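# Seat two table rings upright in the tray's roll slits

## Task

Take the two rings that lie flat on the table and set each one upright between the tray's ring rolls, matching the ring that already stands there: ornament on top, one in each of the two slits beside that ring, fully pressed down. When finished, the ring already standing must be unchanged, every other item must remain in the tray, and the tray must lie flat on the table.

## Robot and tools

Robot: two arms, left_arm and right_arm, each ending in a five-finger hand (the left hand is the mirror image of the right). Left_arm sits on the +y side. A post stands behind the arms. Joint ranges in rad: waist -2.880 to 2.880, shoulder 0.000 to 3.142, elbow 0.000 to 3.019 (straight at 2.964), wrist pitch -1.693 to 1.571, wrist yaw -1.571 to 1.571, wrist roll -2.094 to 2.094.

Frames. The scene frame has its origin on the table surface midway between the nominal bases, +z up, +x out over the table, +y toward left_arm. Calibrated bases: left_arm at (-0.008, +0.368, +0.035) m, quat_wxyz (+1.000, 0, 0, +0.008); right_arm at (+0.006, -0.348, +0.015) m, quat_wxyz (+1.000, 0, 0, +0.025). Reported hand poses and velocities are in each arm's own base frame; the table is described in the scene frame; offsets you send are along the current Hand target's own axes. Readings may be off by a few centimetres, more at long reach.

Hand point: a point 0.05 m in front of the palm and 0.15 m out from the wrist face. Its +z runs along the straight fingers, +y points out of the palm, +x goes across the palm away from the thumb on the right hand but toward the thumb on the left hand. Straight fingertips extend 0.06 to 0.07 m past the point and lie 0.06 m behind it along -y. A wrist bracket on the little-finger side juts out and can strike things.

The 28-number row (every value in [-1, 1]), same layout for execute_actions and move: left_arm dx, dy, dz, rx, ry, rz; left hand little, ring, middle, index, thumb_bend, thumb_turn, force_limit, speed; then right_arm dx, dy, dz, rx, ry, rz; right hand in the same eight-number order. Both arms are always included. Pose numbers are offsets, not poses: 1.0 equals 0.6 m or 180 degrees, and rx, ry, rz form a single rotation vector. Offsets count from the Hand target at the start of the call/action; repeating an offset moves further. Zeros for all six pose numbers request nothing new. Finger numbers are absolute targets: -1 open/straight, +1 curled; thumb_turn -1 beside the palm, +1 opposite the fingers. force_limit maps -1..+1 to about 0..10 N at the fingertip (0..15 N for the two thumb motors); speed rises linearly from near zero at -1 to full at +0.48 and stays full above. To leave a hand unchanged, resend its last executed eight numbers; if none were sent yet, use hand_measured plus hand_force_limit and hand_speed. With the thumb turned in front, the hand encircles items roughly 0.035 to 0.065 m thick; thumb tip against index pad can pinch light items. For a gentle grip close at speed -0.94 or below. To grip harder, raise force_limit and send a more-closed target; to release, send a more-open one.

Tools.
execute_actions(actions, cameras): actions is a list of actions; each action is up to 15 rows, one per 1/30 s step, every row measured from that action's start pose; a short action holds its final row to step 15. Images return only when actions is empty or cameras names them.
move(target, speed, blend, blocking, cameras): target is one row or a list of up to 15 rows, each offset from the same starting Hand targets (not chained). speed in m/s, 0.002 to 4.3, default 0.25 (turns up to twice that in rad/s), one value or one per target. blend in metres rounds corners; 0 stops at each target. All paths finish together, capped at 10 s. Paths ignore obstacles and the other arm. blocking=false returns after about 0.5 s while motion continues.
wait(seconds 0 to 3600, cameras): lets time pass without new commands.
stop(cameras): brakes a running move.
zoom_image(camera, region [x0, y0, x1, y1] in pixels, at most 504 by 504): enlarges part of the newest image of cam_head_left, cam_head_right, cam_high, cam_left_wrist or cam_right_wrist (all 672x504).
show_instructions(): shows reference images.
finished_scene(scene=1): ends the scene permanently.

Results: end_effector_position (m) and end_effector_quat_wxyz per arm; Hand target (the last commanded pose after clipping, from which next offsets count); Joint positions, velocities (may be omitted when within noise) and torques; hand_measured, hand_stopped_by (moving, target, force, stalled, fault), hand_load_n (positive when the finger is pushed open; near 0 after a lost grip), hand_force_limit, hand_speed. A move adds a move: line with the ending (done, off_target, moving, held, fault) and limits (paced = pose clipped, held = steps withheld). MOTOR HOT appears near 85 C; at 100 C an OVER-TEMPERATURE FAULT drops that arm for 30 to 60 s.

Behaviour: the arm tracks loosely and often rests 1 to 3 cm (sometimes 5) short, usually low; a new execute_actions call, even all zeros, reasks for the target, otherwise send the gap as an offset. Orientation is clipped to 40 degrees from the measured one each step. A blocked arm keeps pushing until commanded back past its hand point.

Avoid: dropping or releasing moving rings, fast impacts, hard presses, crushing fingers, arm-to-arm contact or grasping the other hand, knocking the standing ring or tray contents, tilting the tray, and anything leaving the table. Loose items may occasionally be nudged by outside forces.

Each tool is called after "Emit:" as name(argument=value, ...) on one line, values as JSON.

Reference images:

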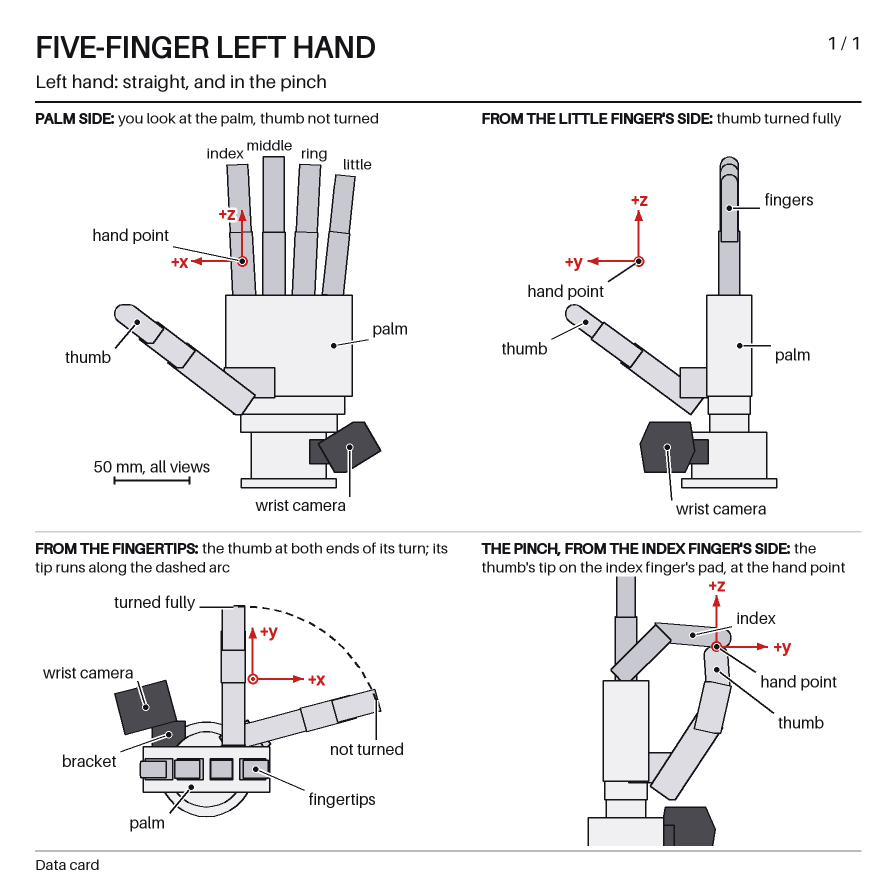

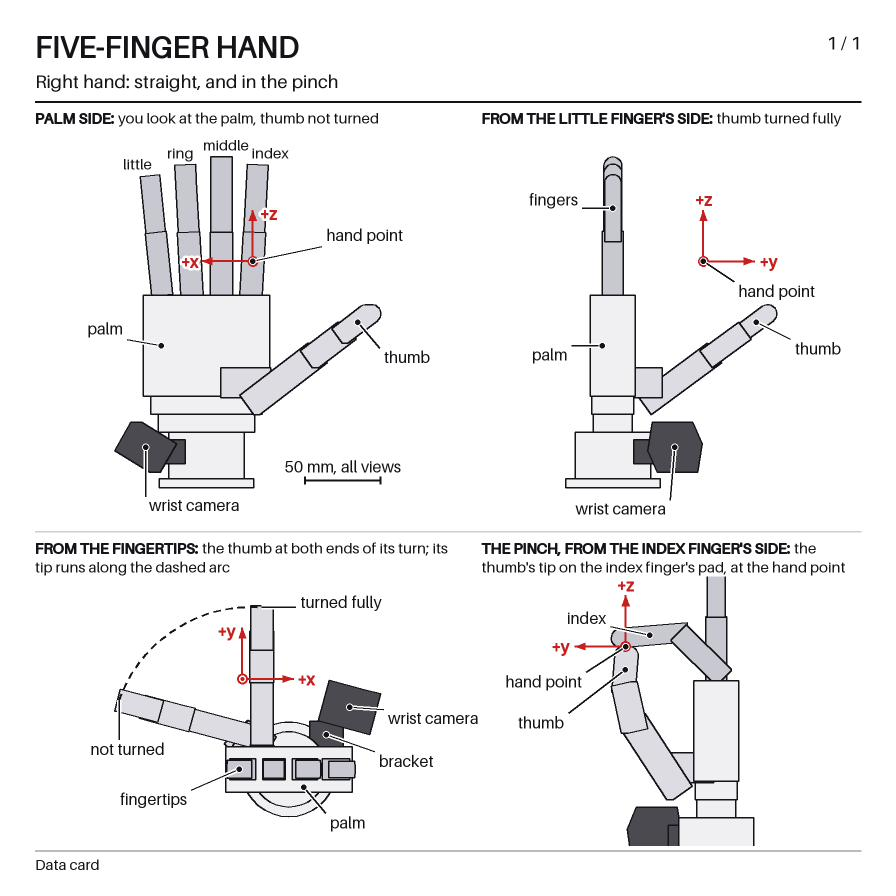

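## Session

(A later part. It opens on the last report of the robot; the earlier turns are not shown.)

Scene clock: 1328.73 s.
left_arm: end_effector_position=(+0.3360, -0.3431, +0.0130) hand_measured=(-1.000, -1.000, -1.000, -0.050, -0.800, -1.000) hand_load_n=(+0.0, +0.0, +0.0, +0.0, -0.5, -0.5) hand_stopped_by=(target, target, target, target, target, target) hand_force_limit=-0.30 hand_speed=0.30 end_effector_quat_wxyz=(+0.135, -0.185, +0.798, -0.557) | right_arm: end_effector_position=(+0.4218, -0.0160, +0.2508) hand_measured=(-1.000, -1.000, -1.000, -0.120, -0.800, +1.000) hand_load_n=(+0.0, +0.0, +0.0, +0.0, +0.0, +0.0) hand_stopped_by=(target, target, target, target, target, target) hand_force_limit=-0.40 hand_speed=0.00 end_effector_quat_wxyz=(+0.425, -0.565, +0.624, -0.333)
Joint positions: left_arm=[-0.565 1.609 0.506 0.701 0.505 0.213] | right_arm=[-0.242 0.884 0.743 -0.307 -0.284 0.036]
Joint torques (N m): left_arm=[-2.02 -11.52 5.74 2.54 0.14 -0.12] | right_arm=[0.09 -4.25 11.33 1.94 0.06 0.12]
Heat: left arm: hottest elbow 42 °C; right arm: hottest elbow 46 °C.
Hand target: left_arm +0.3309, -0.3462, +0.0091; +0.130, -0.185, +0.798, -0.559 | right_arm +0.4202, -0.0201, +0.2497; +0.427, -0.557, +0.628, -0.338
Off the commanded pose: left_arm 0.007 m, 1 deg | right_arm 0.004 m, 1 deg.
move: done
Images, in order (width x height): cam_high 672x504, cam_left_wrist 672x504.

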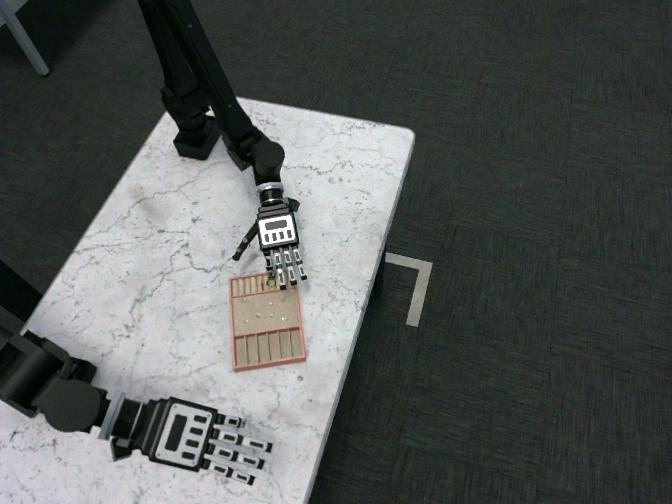

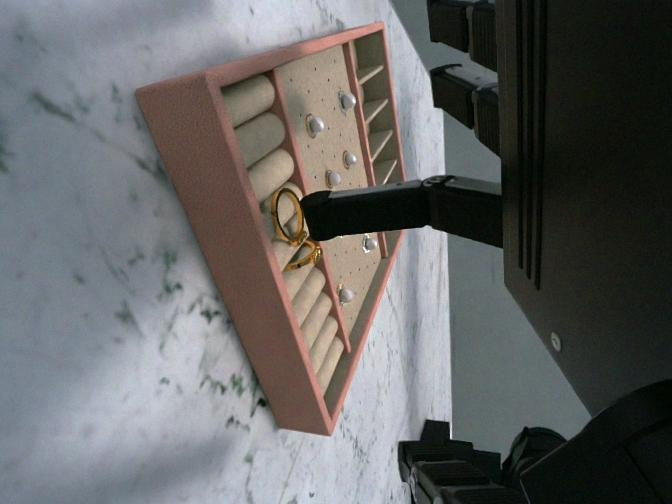

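Emit:
move(target=[[0,-0.1253,-0.0456,0,0,0,-1,-1,-1,-0.05,-0.8,-1,-0.3,0.3,0,0,0,0,0,0,-1,-1,-1,-0.12,-0.8,1,-0.4,0],[-0.4458,-0.219,-0.57,0.0002,-0.2297,-0.0836,-1,-1,-1,-0.05,-0.8,-1,-0.3,0.3,0,0,0,0,0,0,-1,-1,-1,-0.12,-0.8,1,-0.4,0]], speed=[0.08,0.2], blend=[0.02,0], cameras=["cam_left_wrist","cam_high","cam_head_right"])

Emit:
zoom_image(camera="cam_high", region=[225, 230, 315, 310])

Emit:
zoom_image(camera="cam_head_right", region=[290, 250, 400, 350])

Scene clock: 1354.97 s.
left_arm: end_effector_position=(+0.4345, +0.0111, +0.2241) hand_measured=(-1.000, -1.000, -1.000, -0.050, -0.800, -1.000) hand_load_n=(+0.0, +0.0, +0.0, +0.0, +0.0, -0.5) hand_stopped_by=(target, target, target, target, target, target) hand_force_limit=-0.30 hand_speed=0.30 end_effector_quat_wxyz=(+0.311, -0.482, +0.672, -0.468) | right_arm: end_effector_position=(+0.4218, -0.0160, +0.2508) hand_measured=(-1.000, -1.000, -1.000, -0.120, -0.800, +1.000) hand_load_n=(+0.0, +0.0, +0.0, +0.0, +0.0, +0.0) hand_stopped_by=(target, target, target, target, target, target) hand_force_limit=-0.40 hand_speed=0.00 end_effector_quat_wxyz=(+0.425, -0.565, +0.624, -0.333)
Joint positions: left_arm=[0.32 1.015 0.741 -0.198 0.625 0.255] | right_arm=[-0.242 0.884 0.743 -0.307 -0.284 0.036]
Joint torques (N m): left_arm=[-0.15 -6.36 16.43 1.09 0.41 0.09] | right_arm=[-0.09 -4.89 11.18 1.98 0.05 0.14]
Heat: left arm: hottest elbow 41 °C; right arm: hottest elbow 46 °C.
Hand target: left_arm +0.4494, +0.0198, +0.2495; +0.330, -0.471, +0.670, -0.470 | right_arm +0.4202, -0.0201, +0.2497; +0.427, -0.557, +0.628, -0.338
Off the commanded pose: left_arm 0.031 m, 3 deg | right_arm 0.004 m, 1 deg.
move: off_target (left_arm)
Images, in order (width x height): cam_head_right 672x504, cam_high 672x504, cam_left_wrist 672x504.

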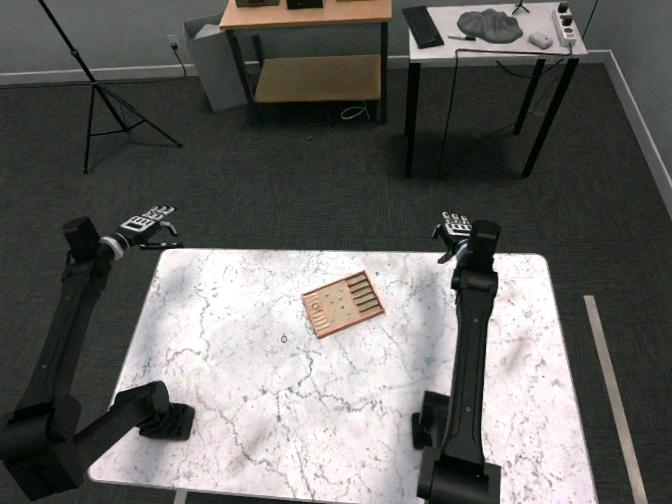

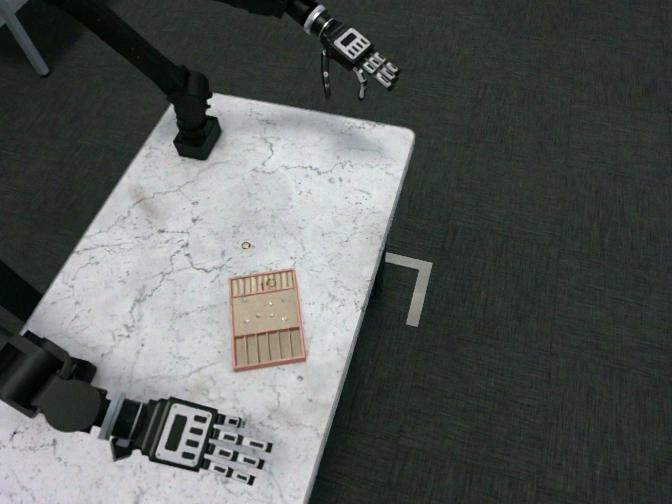

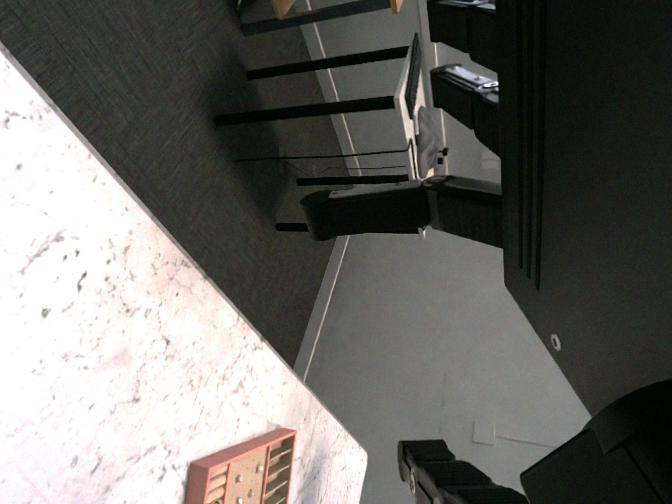

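Scaled by 5.600.

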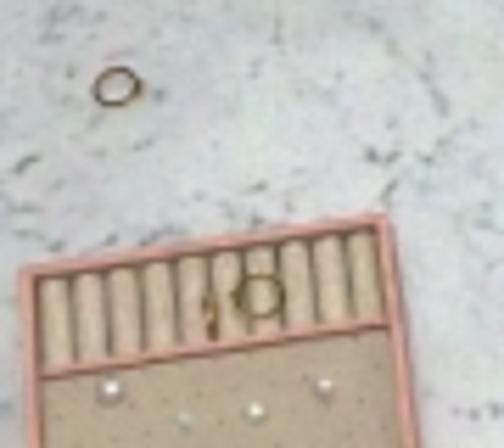

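Scaled by 4.582.

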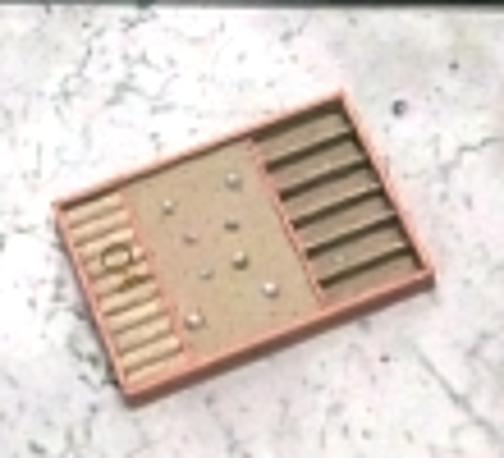

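Emit:
move(target=[[0,0,0,0,0,0,-1,-1,-1,-0.05,-0.8,-1,-0.3,0.3,-0.6025,0.1312,-0.0547,0.2499,-0.1886,-0.4750,-1,-1,-1,-0.14,-0.8,1,-0.4,0],[0,0,0,0,0,0,-1,-1,-1,-0.05,-0.8,-1,-0.3,0.3,-0.5678,0.3262,0.034,0.2499,-0.1886,-0.4750,-1,-1,-1,-0.14,-0.8,1,-0.4,0]], speed=[0.25,0.1], cameras=["cam_right_wrist","cam_high"])

Scene clock: 1368.97 s.
left_arm: end_effector_position=(+0.4345, +0.0111, +0.2241) hand_measured=(-1.000, -1.000, -1.000, -0.050, -0.800, -1.000) hand_load_n=(+0.0, +0.0, +0.0, +0.0, +0.0, +0.0) hand_stopped_by=(target, target, target, target, target, target) hand_force_limit=-0.30 hand_speed=0.30 end_effector_quat_wxyz=(+0.311, -0.482, +0.672, -0.468) | right_arm: end_effector_position=(+0.3681, +0.3455, +0.1280) hand_measured=(-1.000, -1.000, -1.000, -0.140, -0.800, +1.000) hand_load_n=(+0.0, +0.5, +0.0, +0.0, +0.0, +0.5) hand_stopped_by=(target, target, target, target, target, target) hand_force_limit=-0.40 hand_speed=0.00 end_effector_quat_wxyz=(-0.402, +0.696, +0.187, +0.564)
Joint positions: left_arm=[0.32 1.015 0.741 -0.198 0.625 0.255] | right_arm=[0.822 1.431 0.408 0.983 -0.06 -1.216]
Joint torques (N m): left_arm=[-0.15 -6.89 16.61 1.32 0.36 0.07] | right_arm=[1.61 -6.07 6.5 2.02 -0.02 -0.1]
Heat: left arm: hottest elbow 49 °C; right arm: hottest elbow 45 °C.
Hand target: left_arm +0.4494, +0.0198, +0.2495; +0.329, -0.471, +0.670, -0.470 | right_arm +0.3639, +0.3468, +0.1195; -0.400, +0.699, +0.195, +0.560
Off the commanded pose: left_arm 0.031 m, 3 deg | right_arm 0.009 m, 1 deg.
move: done
Images, in order (width x height): cam_high 672x504, cam_right_wrist 672x504.

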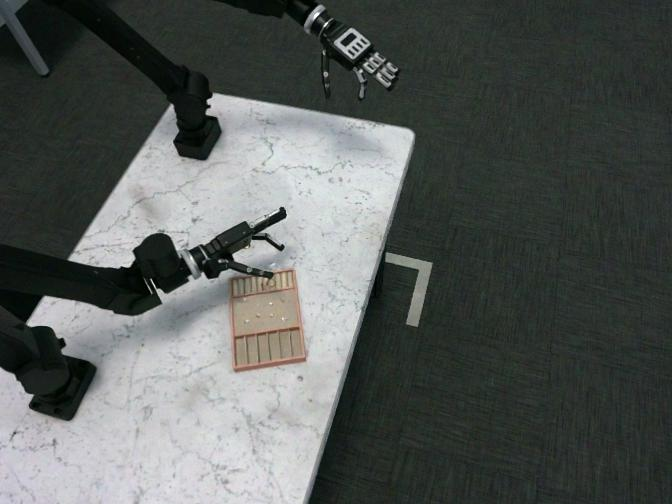

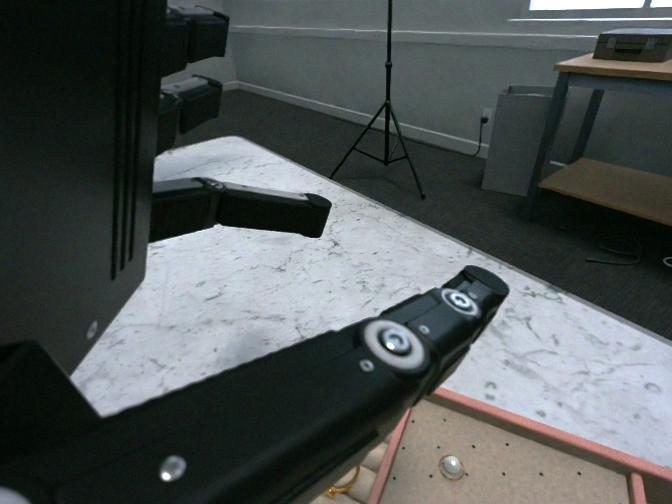

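Emit:
move(target=[0,0,0,0,0,0,-1,-1,-1,-0.05,-0.8,-1,-0.3,0.3,-0.097,0.0352,-0.0583,0,0,0,-1,-1,-1,-0.14,-0.8,-0.8,-0.4,0], speed=0.1, cameras=["cam_right_wrist","cam_high"])

Emit:
zoom_image(camera="cam_right_wrist", region=[250, 180, 500, 400])

Scene clock: 1373.63 s.
left_arm: end_effector_position=(+0.4345, +0.0111, +0.2241) hand_measured=(-1.000, -1.000, -1.000, -0.050, -0.800, -1.000) hand_load_n=(+0.0, +0.0, +0.0, +0.0, +0.0, -0.5) hand_stopped_by=(target, target, target, target, target, target) hand_force_limit=-0.30 hand_speed=0.30 end_effector_quat_wxyz=(+0.311, -0.482, +0.672, -0.468) | right_arm: end_effector_position=(+0.3464, +0.3208, +0.0771) hand_measured=(-1.000, -1.000, -1.000, -0.140, -0.800, -0.800) hand_load_n=(+0.0, +0.0, +0.0, +0.0, -1.5, -1.5) hand_stopped_by=(target, target, target, target, target, target) hand_force_limit=-0.40 hand_speed=0.00 end_effector_quat_wxyz=(-0.403, +0.685, +0.192, +0.575)
Joint positions: left_arm=[0.32 1.015 0.741 -0.198 0.625 0.255] | right_arm=[0.82 1.648 0.293 1.342 -0.065 -1.234]
Joint torques (N m): left_arm=[-0.38 -6.53 16.46 1.09 0.45 0.07] | right_arm=[0.79 -5.36 2.7 1.59 -0.19 0.08]
Heat: left arm: hottest elbow 51 °C; right arm: hottest elbow 44 °C.
Hand target: left_arm +0.4494, +0.0198, +0.2495; +0.329, -0.471, +0.670, -0.470 | right_arm +0.3400, +0.3171, +0.0595; -0.400, +0.699, +0.195, +0.560
Off the commanded pose: left_arm 0.031 m, 3 deg | right_arm 0.019 m, 2 deg.
move: off_target (right_arm)
Images, in order (width x height): cam_high 672x504, cam_right_wrist 672x504.

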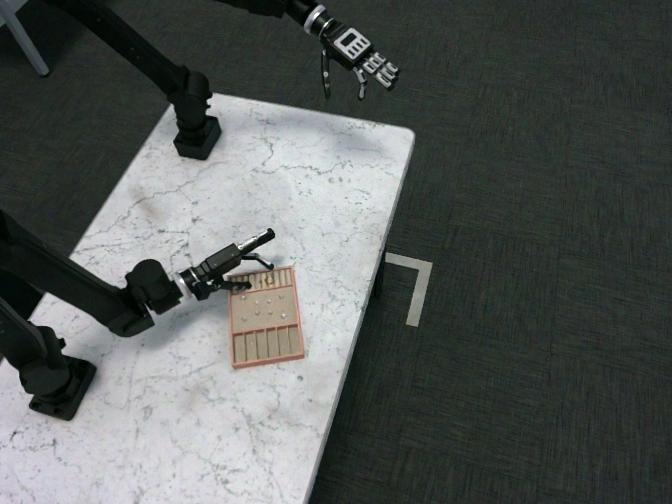

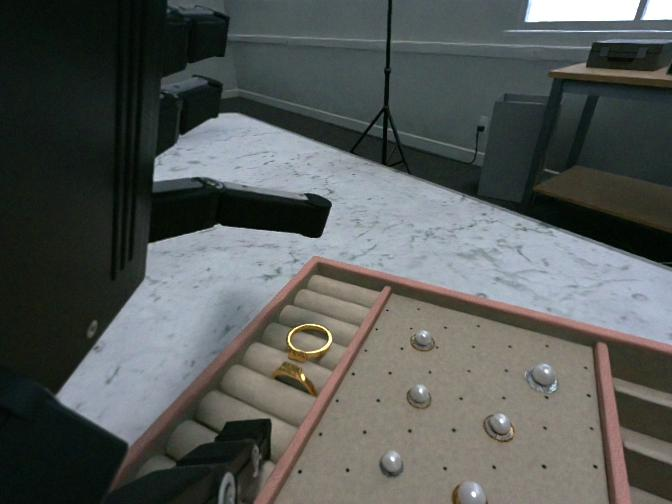

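Scaled by 2.016.

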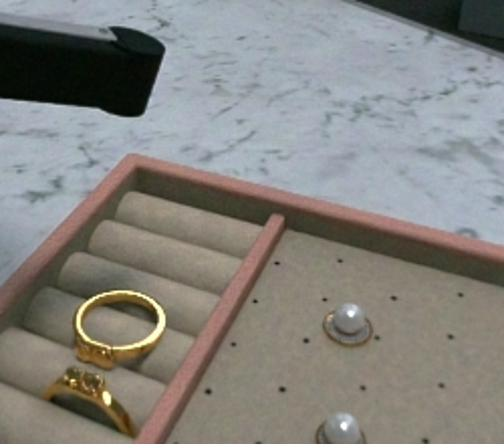

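Emit:
move(target=[[0,0,0,0,0,0,-1,-1,-1,-0.05,-0.8,-1,-0.3,0.3,0.0782,-0.0285,-0.0044,0,0,0,-1,-1,-1,-0.14,-0.8,-0.8,-0.4,0],[0,0,0,0,0,0,-1,-1,-1,-0.05,-0.8,-1,-0.3,0.3,0.0782,-0.0285,-0.0044,0,0,0,-1,-1,-1,0.1,-0.8,0.5,-0.4,0]], speed=0.1, cameras=["cam_right_wrist"])

Scene clock: 1397.10 s.
left_arm: end_effector_position=(+0.4345, +0.0111, +0.2241) hand_measured=(-1.000, -1.000, -1.000, -0.050, -0.800, -1.000) hand_load_n=(+0.0, +0.0, +0.0, +0.0, +0.0, +0.0) hand_stopped_by=(target, target, target, target, target, target) hand_force_limit=-0.30 hand_speed=0.30 end_effector_quat_wxyz=(+0.311, -0.482, +0.672, -0.468) | right_arm: end_effector_position=(+0.3401, +0.3150, +0.1070) hand_measured=(-1.000, -1.000, -1.000, +0.100, -0.800, +0.500) hand_load_n=(+0.0, +0.0, +0.0, +0.0, +0.5, +0.0) hand_stopped_by=(target, target, target, target, target, target) hand_force_limit=-0.40 hand_speed=0.00 end_effector_quat_wxyz=(-0.396, +0.699, +0.196, +0.562)
Joint positions: left_arm=[0.32 1.015 0.741 -0.198 0.625 0.255] | right_arm=[0.82 1.411 0.289 1.067 -0.068 -1.234]
Joint torques (N m): left_arm=[-0.03 -7.41 16.25 1.01 0.4 0.11] | right_arm=[0.91 -6.48 6.69 1.25 -0.05 0.07]
Heat: left arm: hottest elbow 58 °C; right arm: hottest elbow 40 °C.
Hand target: left_arm +0.4494, +0.0198, +0.2495; +0.329, -0.471, +0.670, -0.470 | right_arm +0.3399, +0.3171, +0.1095; -0.400, +0.699, +0.195, +0.560
Off the commanded pose: left_arm 0.031 m, 3 deg | right_arm 0.003 m, 1 deg.
move: done

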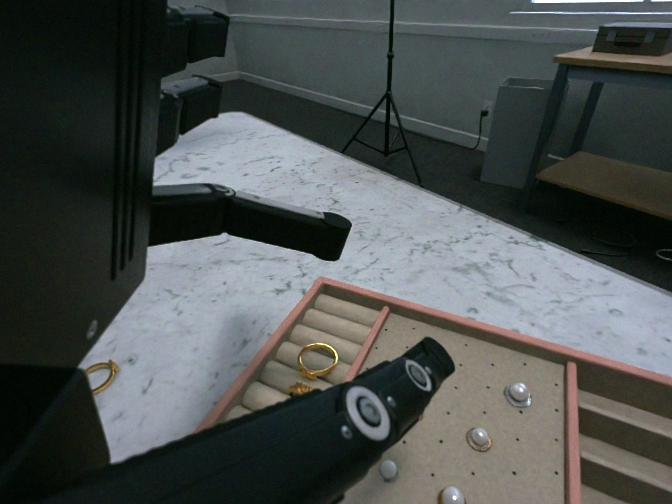

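Emit:
move(target=[0,0,0,0,0,0,-1,-1,-1,-0.05,-0.8,-1,-0.3,0.3,-0.0152,0.0012,0.038,-0.2085,0.0759,0.0116,-1,-1,-1,0.1,-0.1,0.57,-0.4,0], speed=0.15, cameras=["cam_right_wrist","cam_high"])

Emit:
zoom_image(camera="cam_right_wrist", region=[250, 180, 500, 400])

Scene clock: 1405.47 s.
left_arm: end_effector_position=(+0.4345, +0.0111, +0.2241) hand_measured=(-1.000, -1.000, -1.000, -0.050, -0.800, -1.000) hand_load_n=(+0.0, +0.0, +0.0, +0.0, +0.5, +0.0) hand_stopped_by=(target, target, target, target, target, target) hand_force_limit=-0.30 hand_speed=0.30 end_effector_quat_wxyz=(+0.311, -0.482, +0.672, -0.468) | right_arm: end_effector_position=(+0.3510, +0.3224, +0.1010) hand_measured=(-1.000, -1.000, -1.000, +0.100, -0.100, +0.570) hand_load_n=(+0.0, +0.0, +0.0, +0.0, +0.0, +0.0) hand_stopped_by=(target, target, target, target, target, target) hand_force_limit=-0.40 hand_speed=0.00 end_effector_quat_wxyz=(-0.179, +0.723, -0.055, +0.665)
Joint positions: left_arm=[0.32 1.015 0.741 -0.198 0.625 0.255] | right_arm=[1.138 1.635 0.551 0.996 0.95 -1.16]
Joint torques (N m): left_arm=[-0.56 -7.12 16.39 1.09 0.36 0.03] | right_arm=[1.61 -8.12 8.77 0.92 0.24 0.1]
Heat: left arm: hottest elbow 60 °C; right arm: hottest elbow 40 °C.
Hand target: left_arm +0.4494, +0.0198, +0.2495; +0.329, -0.471, +0.670, -0.470 | right_arm +0.3519, +0.3362, +0.0997; -0.185, +0.723, -0.056, +0.663
Off the commanded pose: left_arm 0.031 m, 3 deg | right_arm 0.014 m, 1 deg.
move: off_target (right_arm)
Images, in order (width x height): cam_high 672x504, cam_right_wrist 672x504.

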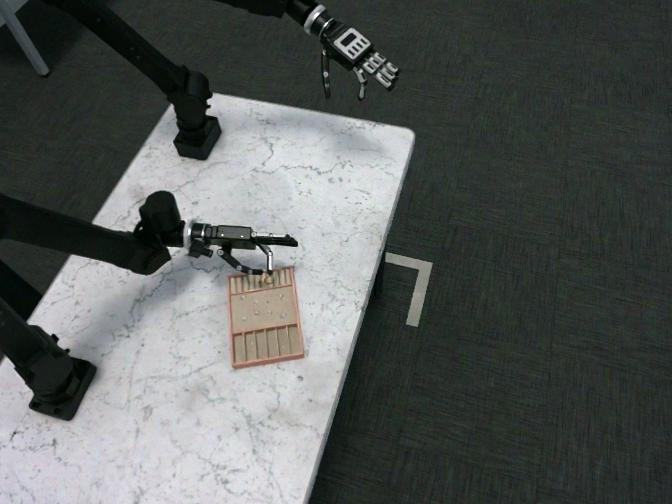

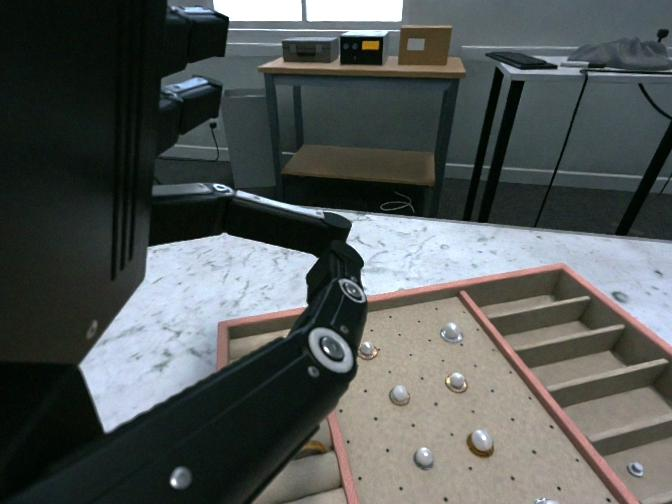

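Scaled by 2.016.

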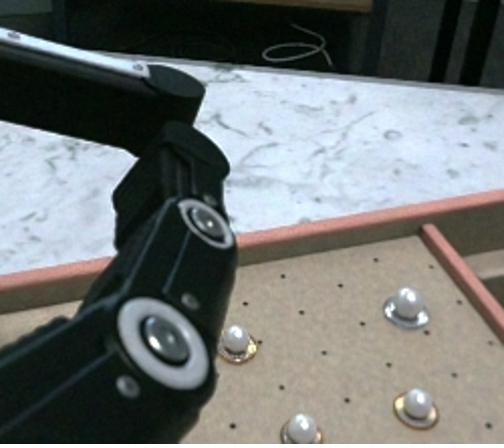

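Emit:
move(target=[0,0,0,0,0,0,-1,-1,-1,-0.05,-0.8,-1,-0.3,0.3,0,0,0,0,0,0,-1,-1,-1,0.1,-1,1,-0.4,0], speed=0.15, cameras=["cam_right_wrist"])

Scene clock: 1411.20 s.
left_arm: end_effector_position=(+0.4345, +0.0111, +0.2241) hand_measured=(-1.000, -1.000, -1.000, -0.050, -0.800, -1.000) hand_load_n=(+0.0, +0.0, +0.0, +0.0, +0.5, -0.5) hand_stopped_by=(target, target, target, target, target, target) hand_force_limit=-0.30 hand_speed=0.30 end_effector_quat_wxyz=(+0.311, -0.482, +0.672, -0.468) | right_arm: end_effector_position=(+0.3510, +0.3223, +0.1008) hand_measured=(-1.000, -1.000, -1.000, +0.100, -1.000, +1.000) hand_load_n=(+0.0, +0.0, +0.0, +0.0, +0.0, +0.5) hand_stopped_by=(target, target, target, target, target, target) hand_force_limit=-0.40 hand_speed=0.00 end_effector_quat_wxyz=(-0.179, +0.723, -0.056, +0.665)
Joint positions: left_arm=[0.32 1.015 0.741 -0.198 0.625 0.255] | right_arm=[1.138 1.635 0.551 0.996 0.95 -1.159]
Joint torques (N m): left_arm=[-0.67 -6.71 16.43 1.16 0.33 0.03] | right_arm=[1.96 -8.53 8.91 0.81 0.26 0.05]
Heat: left arm: hottest elbow 61 °C; right arm: hottest elbow 40 °C.
Hand target: left_arm +0.4494, +0.0198, +0.2495; +0.329, -0.471, +0.670, -0.470 | right_arm +0.3519, +0.3362, +0.0997; -0.185, +0.723, -0.056, +0.663
Off the commanded pose: left_arm 0.031 m, 3 deg | right_arm 0.014 m, 1 deg.
move: done

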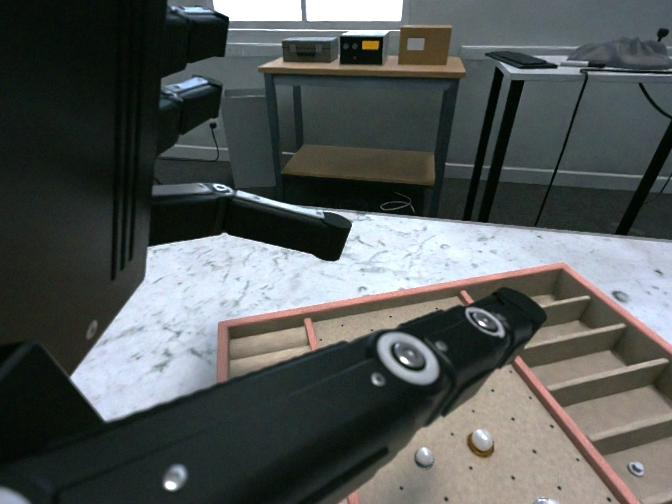

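Emit:
move(target=[0,0,0,0,0,0,-1,-1,-1,-0.05,-0.8,-1,-0.3,0.3,-0.091,-0.008,0.013,0,0,0,-1,-1,-1,0.1,-1,1,-0.4,0], speed=0.1, cameras=["cam_right_wrist"])

Emit:
zoom_image(camera="cam_right_wrist", region=[200, 180, 500, 400])

Scene clock: 1417.87 s.
left_arm: end_effector_position=(+0.4345, +0.0111, +0.2241) hand_measured=(-1.000, -1.000, -1.000, -0.050, -0.800, -1.000) hand_load_n=(+0.0, +0.0, +0.0, +0.0, +0.0, +0.0) hand_stopped_by=(target, target, target, target, target, target) hand_force_limit=-0.30 hand_speed=0.30 end_effector_quat_wxyz=(+0.311, -0.482, +0.672, -0.468) | right_arm: end_effector_position=(+0.3527, +0.3474, +0.0514) hand_measured=(-1.000, -1.000, -1.000, +0.100, -1.000, +1.000) hand_load_n=(-0.5, +0.0, +0.0, +0.0, +0.0, +0.5) hand_stopped_by=(target, target, target, target, target, target) hand_force_limit=-0.40 hand_speed=0.00 end_effector_quat_wxyz=(-0.176, +0.726, -0.054, +0.663)
Joint positions: left_arm=[0.32 1.015 0.741 -0.198 0.625 0.255] | right_arm=[1.16 1.834 0.614 1.112 0.973 -1.149]
Joint torques (N m): left_arm=[-0.26 -6.59 16.38 1.07 0.42 0.01] | right_arm=[1.61 -10.17 7.13 1.62 0.27 0.02]
Heat: left arm: hottest elbow 63 °C; right arm: hottest elbow 39 °C.
Hand target: left_arm +0.4494, +0.0198, +0.2495; +0.329, -0.471, +0.670, -0.470 | right_arm +0.3527, +0.3598, +0.0496; -0.185, +0.723, -0.056, +0.663
Off the commanded pose: left_arm 0.031 m, 3 deg | right_arm 0.013 m, 1 deg.
move: off_target (right_arm)

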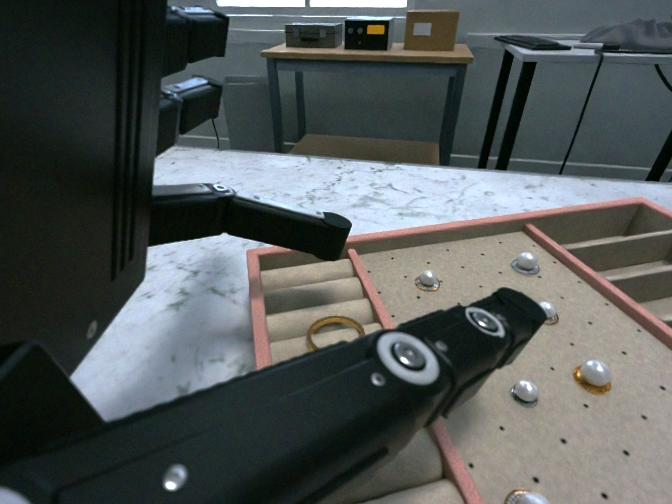

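Scaled by 1.680.

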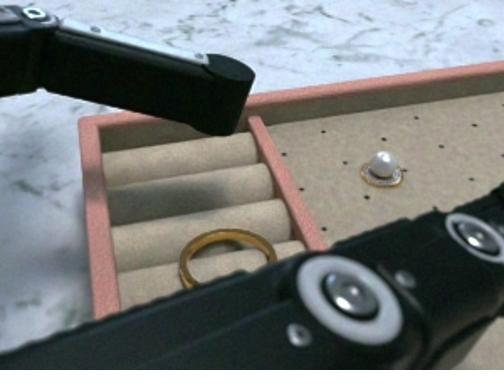

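Emit:
move(target=[[0,0,0,0,0,0,-1,-1,-1,-0.05,-0.8,-1,-0.3,0.3,0.0248,-0.025,-0.029,0,0,0,-1,-1,-1,0.1,-1,1,-0.4,0],[0,0,0,0,0,0,-1,-1,-1,-0.05,-0.8,-1,-0.3,0.3,-0.0222,-0.008,-0.0265,0,0,0,-1,-1,-1,0.1,-1,1,-0.4,0]], speed=0.08, cameras=["cam_right_wrist"])

Emit:
zoom_image(camera="cam_right_wrist", region=[250, 180, 450, 360])

Scene clock: 1426.70 s.
left_arm: end_effector_position=(+0.4345, +0.0111, +0.2241) hand_measured=(-1.000, -1.000, -1.000, -0.050, -0.800, -1.000) hand_load_n=(+0.0, +0.0, +0.0, +0.0, +0.0, +0.0) hand_stopped_by=(target, target, target, target, target, target) hand_force_limit=-0.30 hand_speed=0.30 end_effector_quat_wxyz=(+0.311, -0.482, +0.672, -0.468) | right_arm: end_effector_position=(+0.3352, +0.3541, +0.0415) hand_measured=(-1.000, -1.000, -1.000, +0.100, -1.000, +1.000) hand_load_n=(+0.0, +0.0, +0.0, +0.0, +0.0, +0.0) hand_stopped_by=(target, target, target, target, target, target) hand_force_limit=-0.40 hand_speed=0.00 end_effector_quat_wxyz=(-0.175, +0.726, -0.053, +0.663)
Joint positions: left_arm=[0.32 1.015 0.741 -0.198 0.625 0.255] | right_arm=[1.208 1.866 0.614 1.138 1.019 -1.142]
Joint torques (N m): left_arm=[-0.97 -6.42 16.39 1.1 0.39 0.1] | right_arm=[1.49 -9.99 6.61 1.61 0.26 0.07]
Heat: left arm: hottest elbow 64 °C; right arm: hottest elbow 39 °C.
Hand target: left_arm +0.4494, +0.0198, +0.2495; +0.329, -0.471, +0.670, -0.470 | right_arm +0.3347, +0.3657, +0.0396; -0.185, +0.723, -0.056, +0.663
Off the commanded pose: left_arm 0.031 m, 3 deg | right_arm 0.012 m, 1 deg.
move: off_target (right_arm)

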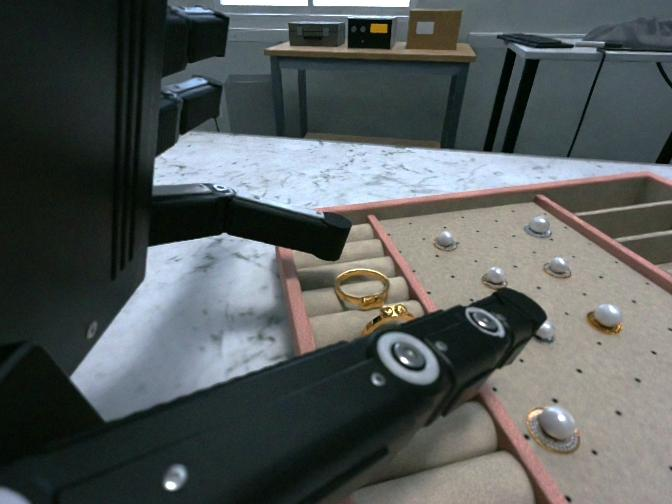

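Scaled by 2.520.

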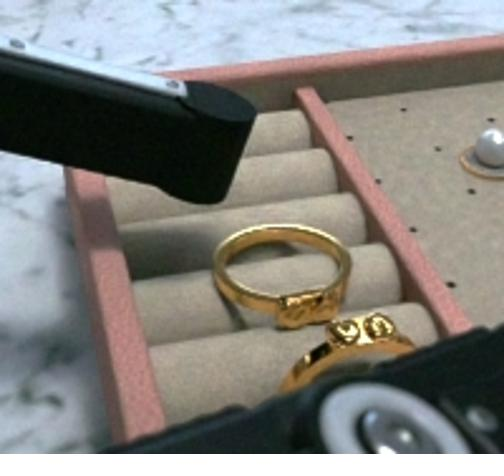

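Emit:
move(target=[[0,0,0,0,0,0,-1,-1,-1,-0.05,-0.8,-1,-0.3,0.3,-0.0095,0.0046,0.0003,0,0,0,-1,-1,-1,0.1,-1,1,-0.4,0],[0,0,0,0,0,0,-1,-1,-1,-0.05,-0.8,-1,-0.3,0.3,-0.0095,0.0046,0.0003,0,0,0,-1,-1,-1,0.1,-0.1,0.85,-0.4,0]], speed=0.05, cameras=["cam_right_wrist"])

Emit:
zoom_image(camera="cam_right_wrist", region=[250, 180, 450, 360])

Scene clock: 1432.20 s.
left_arm: end_effector_position=(+0.4345, +0.0111, +0.2241) hand_measured=(-1.000, -1.000, -1.000, -0.050, -0.800, -1.000) hand_load_n=(+0.0, +0.0, +0.0, +0.0, +0.0, +0.0) hand_stopped_by=(target, target, target, target, target, target) hand_force_limit=-0.30 hand_speed=0.30 end_effector_quat_wxyz=(+0.311, -0.482, +0.672, -0.468) | right_arm: end_effector_position=(+0.3351, +0.3539, +0.0363) hand_measured=(-1.000, -1.000, -1.000, +0.100, -0.100, +0.850) hand_load_n=(+0.0, +0.0, +0.0, +0.0, +0.0, +0.0) hand_stopped_by=(target, target, target, target, target, target) hand_force_limit=-0.40 hand_speed=0.00 end_effector_quat_wxyz=(-0.176, +0.726, -0.053, +0.663)
Joint positions: left_arm=[0.32 1.015 0.741 -0.198 0.625 0.255] | right_arm=[1.208 1.885 0.614 1.159 1.019 -1.142]
Joint torques (N m): left_arm=[-0.32 -6.83 16.23 0.98 0.36 0.03] | right_arm=[1.85 -9.7 6.38 1.47 0.29 0.06]
Heat: left arm: hottest elbow 65 °C; right arm: hottest elbow 39 °C.
Hand target: left_arm +0.4494, +0.0198, +0.2495; +0.329, -0.471, +0.670, -0.470 | right_arm +0.3347, +0.3650, +0.0333; -0.185, +0.723, -0.056, +0.663
Off the commanded pose: left_arm 0.031 m, 3 deg | right_arm 0.012 m, 1 deg.
move: off_target (right_arm); target 2's new numbers were sent with right_arm's hand 0.012 m and 1 deg from that target

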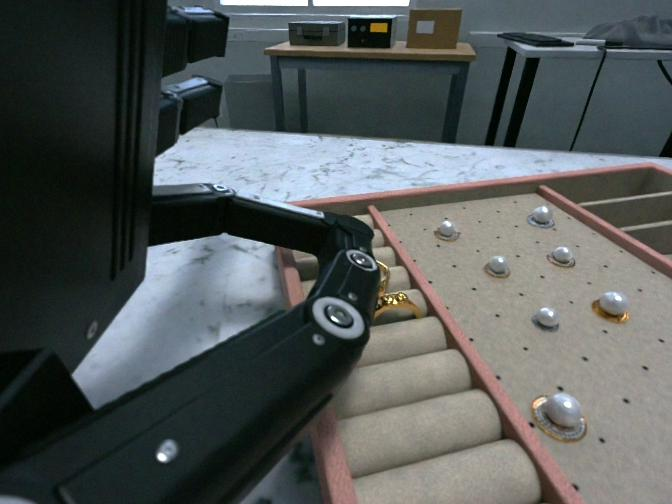

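Scaled by 2.520.

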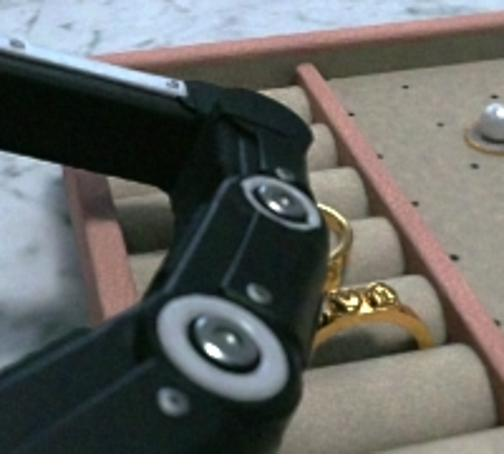

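Emit:
move(target=[[0,0,0,0,0,0,-1,-1,-1,-0.05,-0.8,-1,-0.3,0.3,0.0297,-0.0165,0.0023,0,0,0,-1,-1,-1,0.1,-1,1,-0.4,0.3],[0,0,0,0,0,0,-1,-1,-1,-0.05,-0.8,-1,-0.3,0.3,-0.0032,-0.0047,0.004,0,0,0,-1,-1,-1,0.1,-1,1,-0.4,0.3]], speed=0.05, cameras=["cam_right_wrist"])

Emit:
zoom_image(camera="cam_right_wrist", region=[250, 180, 450, 360])

Scene clock: 1443.80 s.
left_arm: end_effector_position=(+0.4345, +0.0111, +0.2241) hand_measured=(-1.000, -1.000, -1.000, -0.050, -0.800, -1.000) hand_load_n=(+0.0, +0.0, +0.0, +0.0, +0.0, -0.5) hand_stopped_by=(target, target, target, target, target, target) hand_force_limit=-0.30 hand_speed=0.30 end_effector_quat_wxyz=(+0.311, -0.482, +0.672, -0.468) | right_arm: end_effector_position=(+0.3365, +0.3577, +0.0349) hand_measured=(-1.000, -1.000, -1.000, +0.100, -1.000, +1.000) hand_load_n=(+0.0, +0.0, +0.0, +0.0, +0.0, +0.0) hand_stopped_by=(target, target, target, target, target, target) hand_force_limit=-0.40 hand_speed=0.30 end_effector_quat_wxyz=(-0.176, +0.726, -0.053, +0.663)
Joint positions: left_arm=[0.32 1.015 0.741 -0.198 0.625 0.255] | right_arm=[1.208 1.893 0.626 1.155 1.019 -1.142]
Joint torques (N m): left_arm=[-0.03 -7.24 16.34 1.29 0.34 0.05] | right_arm=[1.03 -10.29 6.34 1.63 0.23 0.01]
Heat: left arm: hottest elbow 66 °C; right arm: hottest elbow 38 °C.
Hand target: left_arm +0.4494, +0.0198, +0.2495; +0.329, -0.471, +0.670, -0.470 | right_arm +0.3364, +0.3686, +0.0322; -0.185, +0.723, -0.056, +0.663
Off the commanded pose: left_arm 0.031 m, 3 deg | right_arm 0.011 m, 1 deg.
move: off_target (right_arm)

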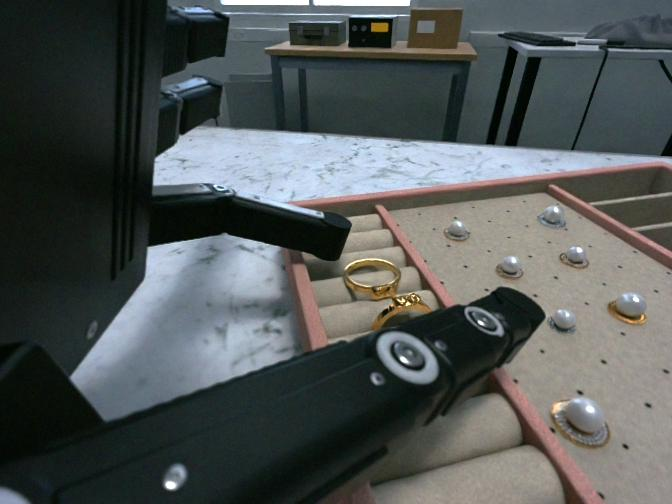

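Scaled by 2.520.

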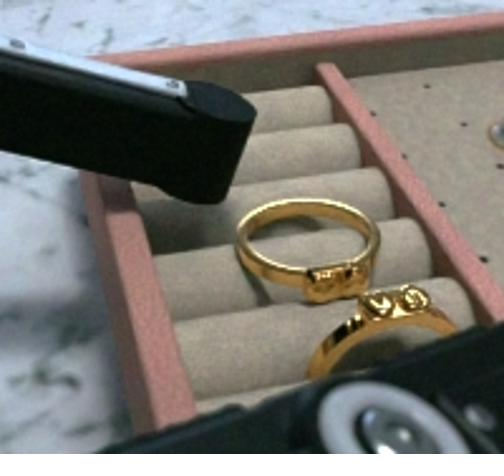

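Emit:
move(target=[[0,0,0,0,0,0,-1,-1,-1,-0.05,-0.8,-1,-0.3,0.3,0,0,0,0,0,0,-1,-1,-1,0.1,-0.19,0.9,-0.4,0],[0,0,0,0,0,0,-1,-1,-1,-0.05,-0.8,-1,-0.3,0.3,0,0,0,0,0,0,-1,-1,-1,0.1,-0.19,0.68,-0.7,-0.6]], speed=0.05, cameras=["cam_right_wrist"])

Emit:
zoom_image(camera="cam_right_wrist", region=[250, 180, 450, 360])

Scene clock: 1447.83 s.
left_arm: end_effector_position=(+0.4345, +0.0111, +0.2241) hand_measured=(-1.000, -1.000, -1.000, -0.050, -0.800, -1.000) hand_load_n=(+0.0, -0.5, +0.0, -0.5, +0.0, +0.0) hand_stopped_by=(target, target, target, target, target, target) hand_force_limit=-0.30 hand_speed=0.30 end_effector_quat_wxyz=(+0.311, -0.482, +0.672, -0.468) | right_arm: end_effector_position=(+0.3365, +0.3577, +0.0349) hand_measured=(-1.000, -1.000, -1.000, +0.100, -0.190, +0.680) hand_load_n=(+0.0, +0.0, +0.0, +0.0, +0.0, +0.0) hand_stopped_by=(target, target, target, target, target, target) hand_force_limit=-0.70 hand_speed=-0.60 end_effector_quat_wxyz=(-0.176, +0.726, -0.053, +0.663)
Joint positions: left_arm=[0.32 1.015 0.741 -0.198 0.625 0.255] | right_arm=[1.208 1.893 0.626 1.155 1.019 -1.142]
Joint torques (N m): left_arm=[-0.5 -7 16.23 1.31 0.37 0.07] | right_arm=[1.73 -10.05 6.38 1.69 0.27 0.06]
Heat: left arm: hottest elbow 67 °C; right arm: hottest elbow 38 °C.
Hand target: left_arm +0.4494, +0.0198, +0.2495; +0.329, -0.471, +0.670, -0.470 | right_arm +0.3364, +0.3686, +0.0322; -0.185, +0.723, -0.056, +0.663
Off the commanded pose: left_arm 0.031 m, 3 deg | right_arm 0.011 m, 1 deg.
move: done; target 2's new numbers were sent with right_arm's hand 0.011 m and 1 deg from that target

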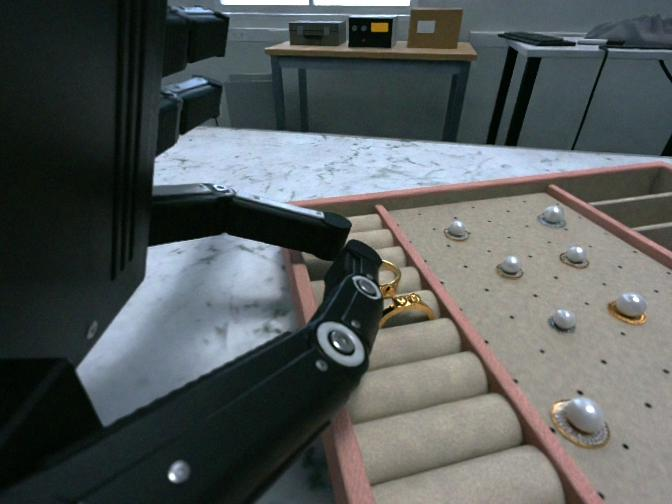

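Scaled by 2.520.

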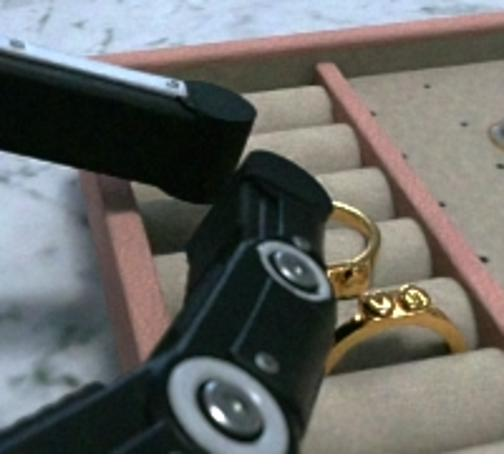

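Emit:
move(target=[[0,0,0,0,0,0,-1,-1,-1,-0.05,-0.8,-1,-0.3,0.3,0,0,0,0,0,0,-1,-1,-1,0.1,-0.19,0.6,-0.7,-0.7]], speed=0.05, cameras=["cam_right_wrist"])

Emit:
zoom_image(camera="cam_right_wrist", region=[250, 180, 450, 360])

Scene clock: 1449.70 s.
left_arm: end_effector_position=(+0.4345, +0.0111, +0.2241) hand_measured=(-1.000, -1.000, -1.000, -0.050, -0.800, -1.000) hand_load_n=(+0.0, +0.0, +0.0, +0.0, -0.5, -0.5) hand_stopped_by=(target, target, target, target, target, target) hand_force_limit=-0.30 hand_speed=0.30 end_effector_quat_wxyz=(+0.311, -0.482, +0.672, -0.468) | right_arm: end_effector_position=(+0.3365, +0.3577, +0.0349) hand_measured=(-1.000, -1.000, -1.000, +0.100, -0.190, +0.600) hand_load_n=(+0.0, +0.0, +0.0, +0.0, +0.0, +0.5) hand_stopped_by=(target, target, target, target, target, target) hand_force_limit=-0.70 hand_speed=-0.70 end_effector_quat_wxyz=(-0.176, +0.726, -0.053, +0.663)
Joint positions: left_arm=[0.32 1.015 0.741 -0.198 0.625 0.255] | right_arm=[1.208 1.893 0.626 1.155 1.019 -1.142]
Joint torques (N m): left_arm=[-0.21 -7 16.4 1.13 0.38 0.06] | right_arm=[1.61 -10.23 6.32 1.59 0.24 0.05]
Heat: left arm: hottest elbow 67 °C; right arm: hottest elbow 38 °C.
Hand target: left_arm +0.4494, +0.0198, +0.2495; +0.329, -0.471, +0.670, -0.470 | right_arm +0.3364, +0.3686, +0.0322; -0.185, +0.723, -0.056, +0.663
Off the commanded pose: left_arm 0.031 m, 3 deg | right_arm 0.011 m, 1 deg.
move: done

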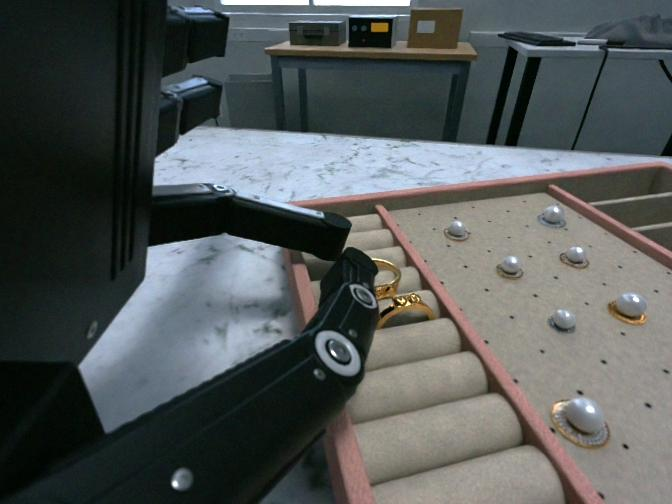

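Scaled by 2.520.

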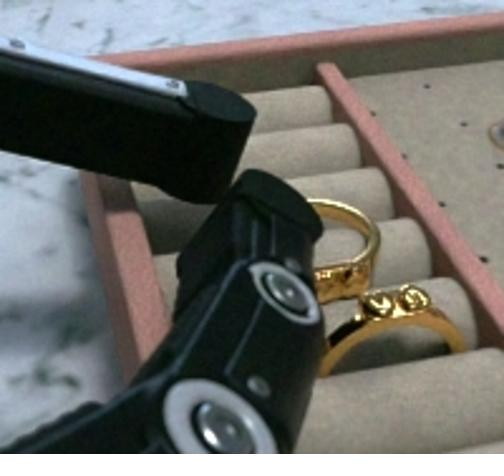

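Emit:
move(target=[[0,0,0,0,0,0,-1,-1,-1,-0.05,-0.8,-1,-0.3,0.3,0,0,0,0,0,0,-1,-1,-1,0.1,-0.19,0.54,-0.7,-0.8]], speed=0.05, cameras=["cam_right_wrist"])

Emit:
zoom_image(camera="cam_right_wrist", region=[250, 180, 450, 360])

Scene clock: 1452.00 s.
left_arm: end_effector_position=(+0.4345, +0.0111, +0.2241) hand_measured=(-1.000, -1.000, -1.000, -0.050, -0.800, -1.000) hand_load_n=(+0.0, +0.0, +0.0, +0.0, +0.0, -0.5) hand_stopped_by=(target, target, target, target, target, target) hand_force_limit=-0.30 hand_speed=0.30 end_effector_quat_wxyz=(+0.311, -0.482, +0.672, -0.468) | right_arm: end_effector_position=(+0.3365, +0.3577, +0.0349) hand_measured=(-1.000, -1.000, -1.000, +0.100, -0.190, +0.540) hand_load_n=(+0.0, +0.0, +0.0, +0.0, +0.0, +0.0) hand_stopped_by=(target, target, target, target, target, target) hand_force_limit=-0.70 hand_speed=-0.80 end_effector_quat_wxyz=(-0.176, +0.726, -0.053, +0.663)
Joint positions: left_arm=[0.32 1.015 0.741 -0.198 0.625 0.255] | right_arm=[1.208 1.893 0.626 1.155 1.019 -1.142]
Joint torques (N m): left_arm=[-0.44 -7.71 16.25 1.11 0.38 0.05] | right_arm=[1.67 -10.34 6.32 1.69 0.24 0.04]
Heat: left arm: hottest elbow 67 °C; right arm: hottest elbow 38 °C.
Hand target: left_arm +0.4494, +0.0198, +0.2495; +0.329, -0.471, +0.670, -0.470 | right_arm +0.3364, +0.3686, +0.0322; -0.185, +0.723, -0.056, +0.663
Off the commanded pose: left_arm 0.031 m, 3 deg | right_arm 0.011 m, 1 deg.
move: done

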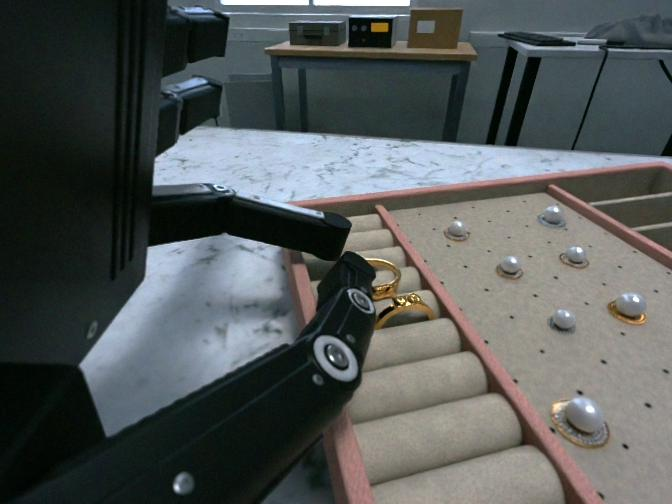

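Scaled by 2.520.

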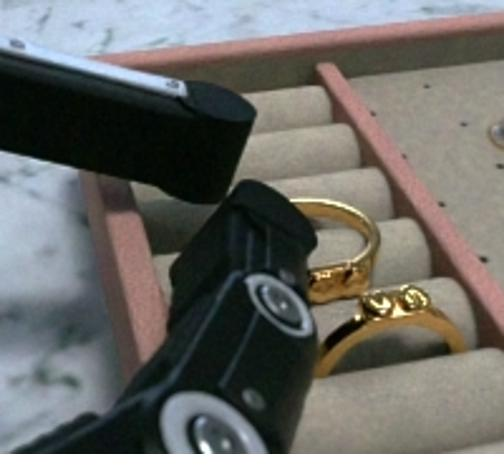

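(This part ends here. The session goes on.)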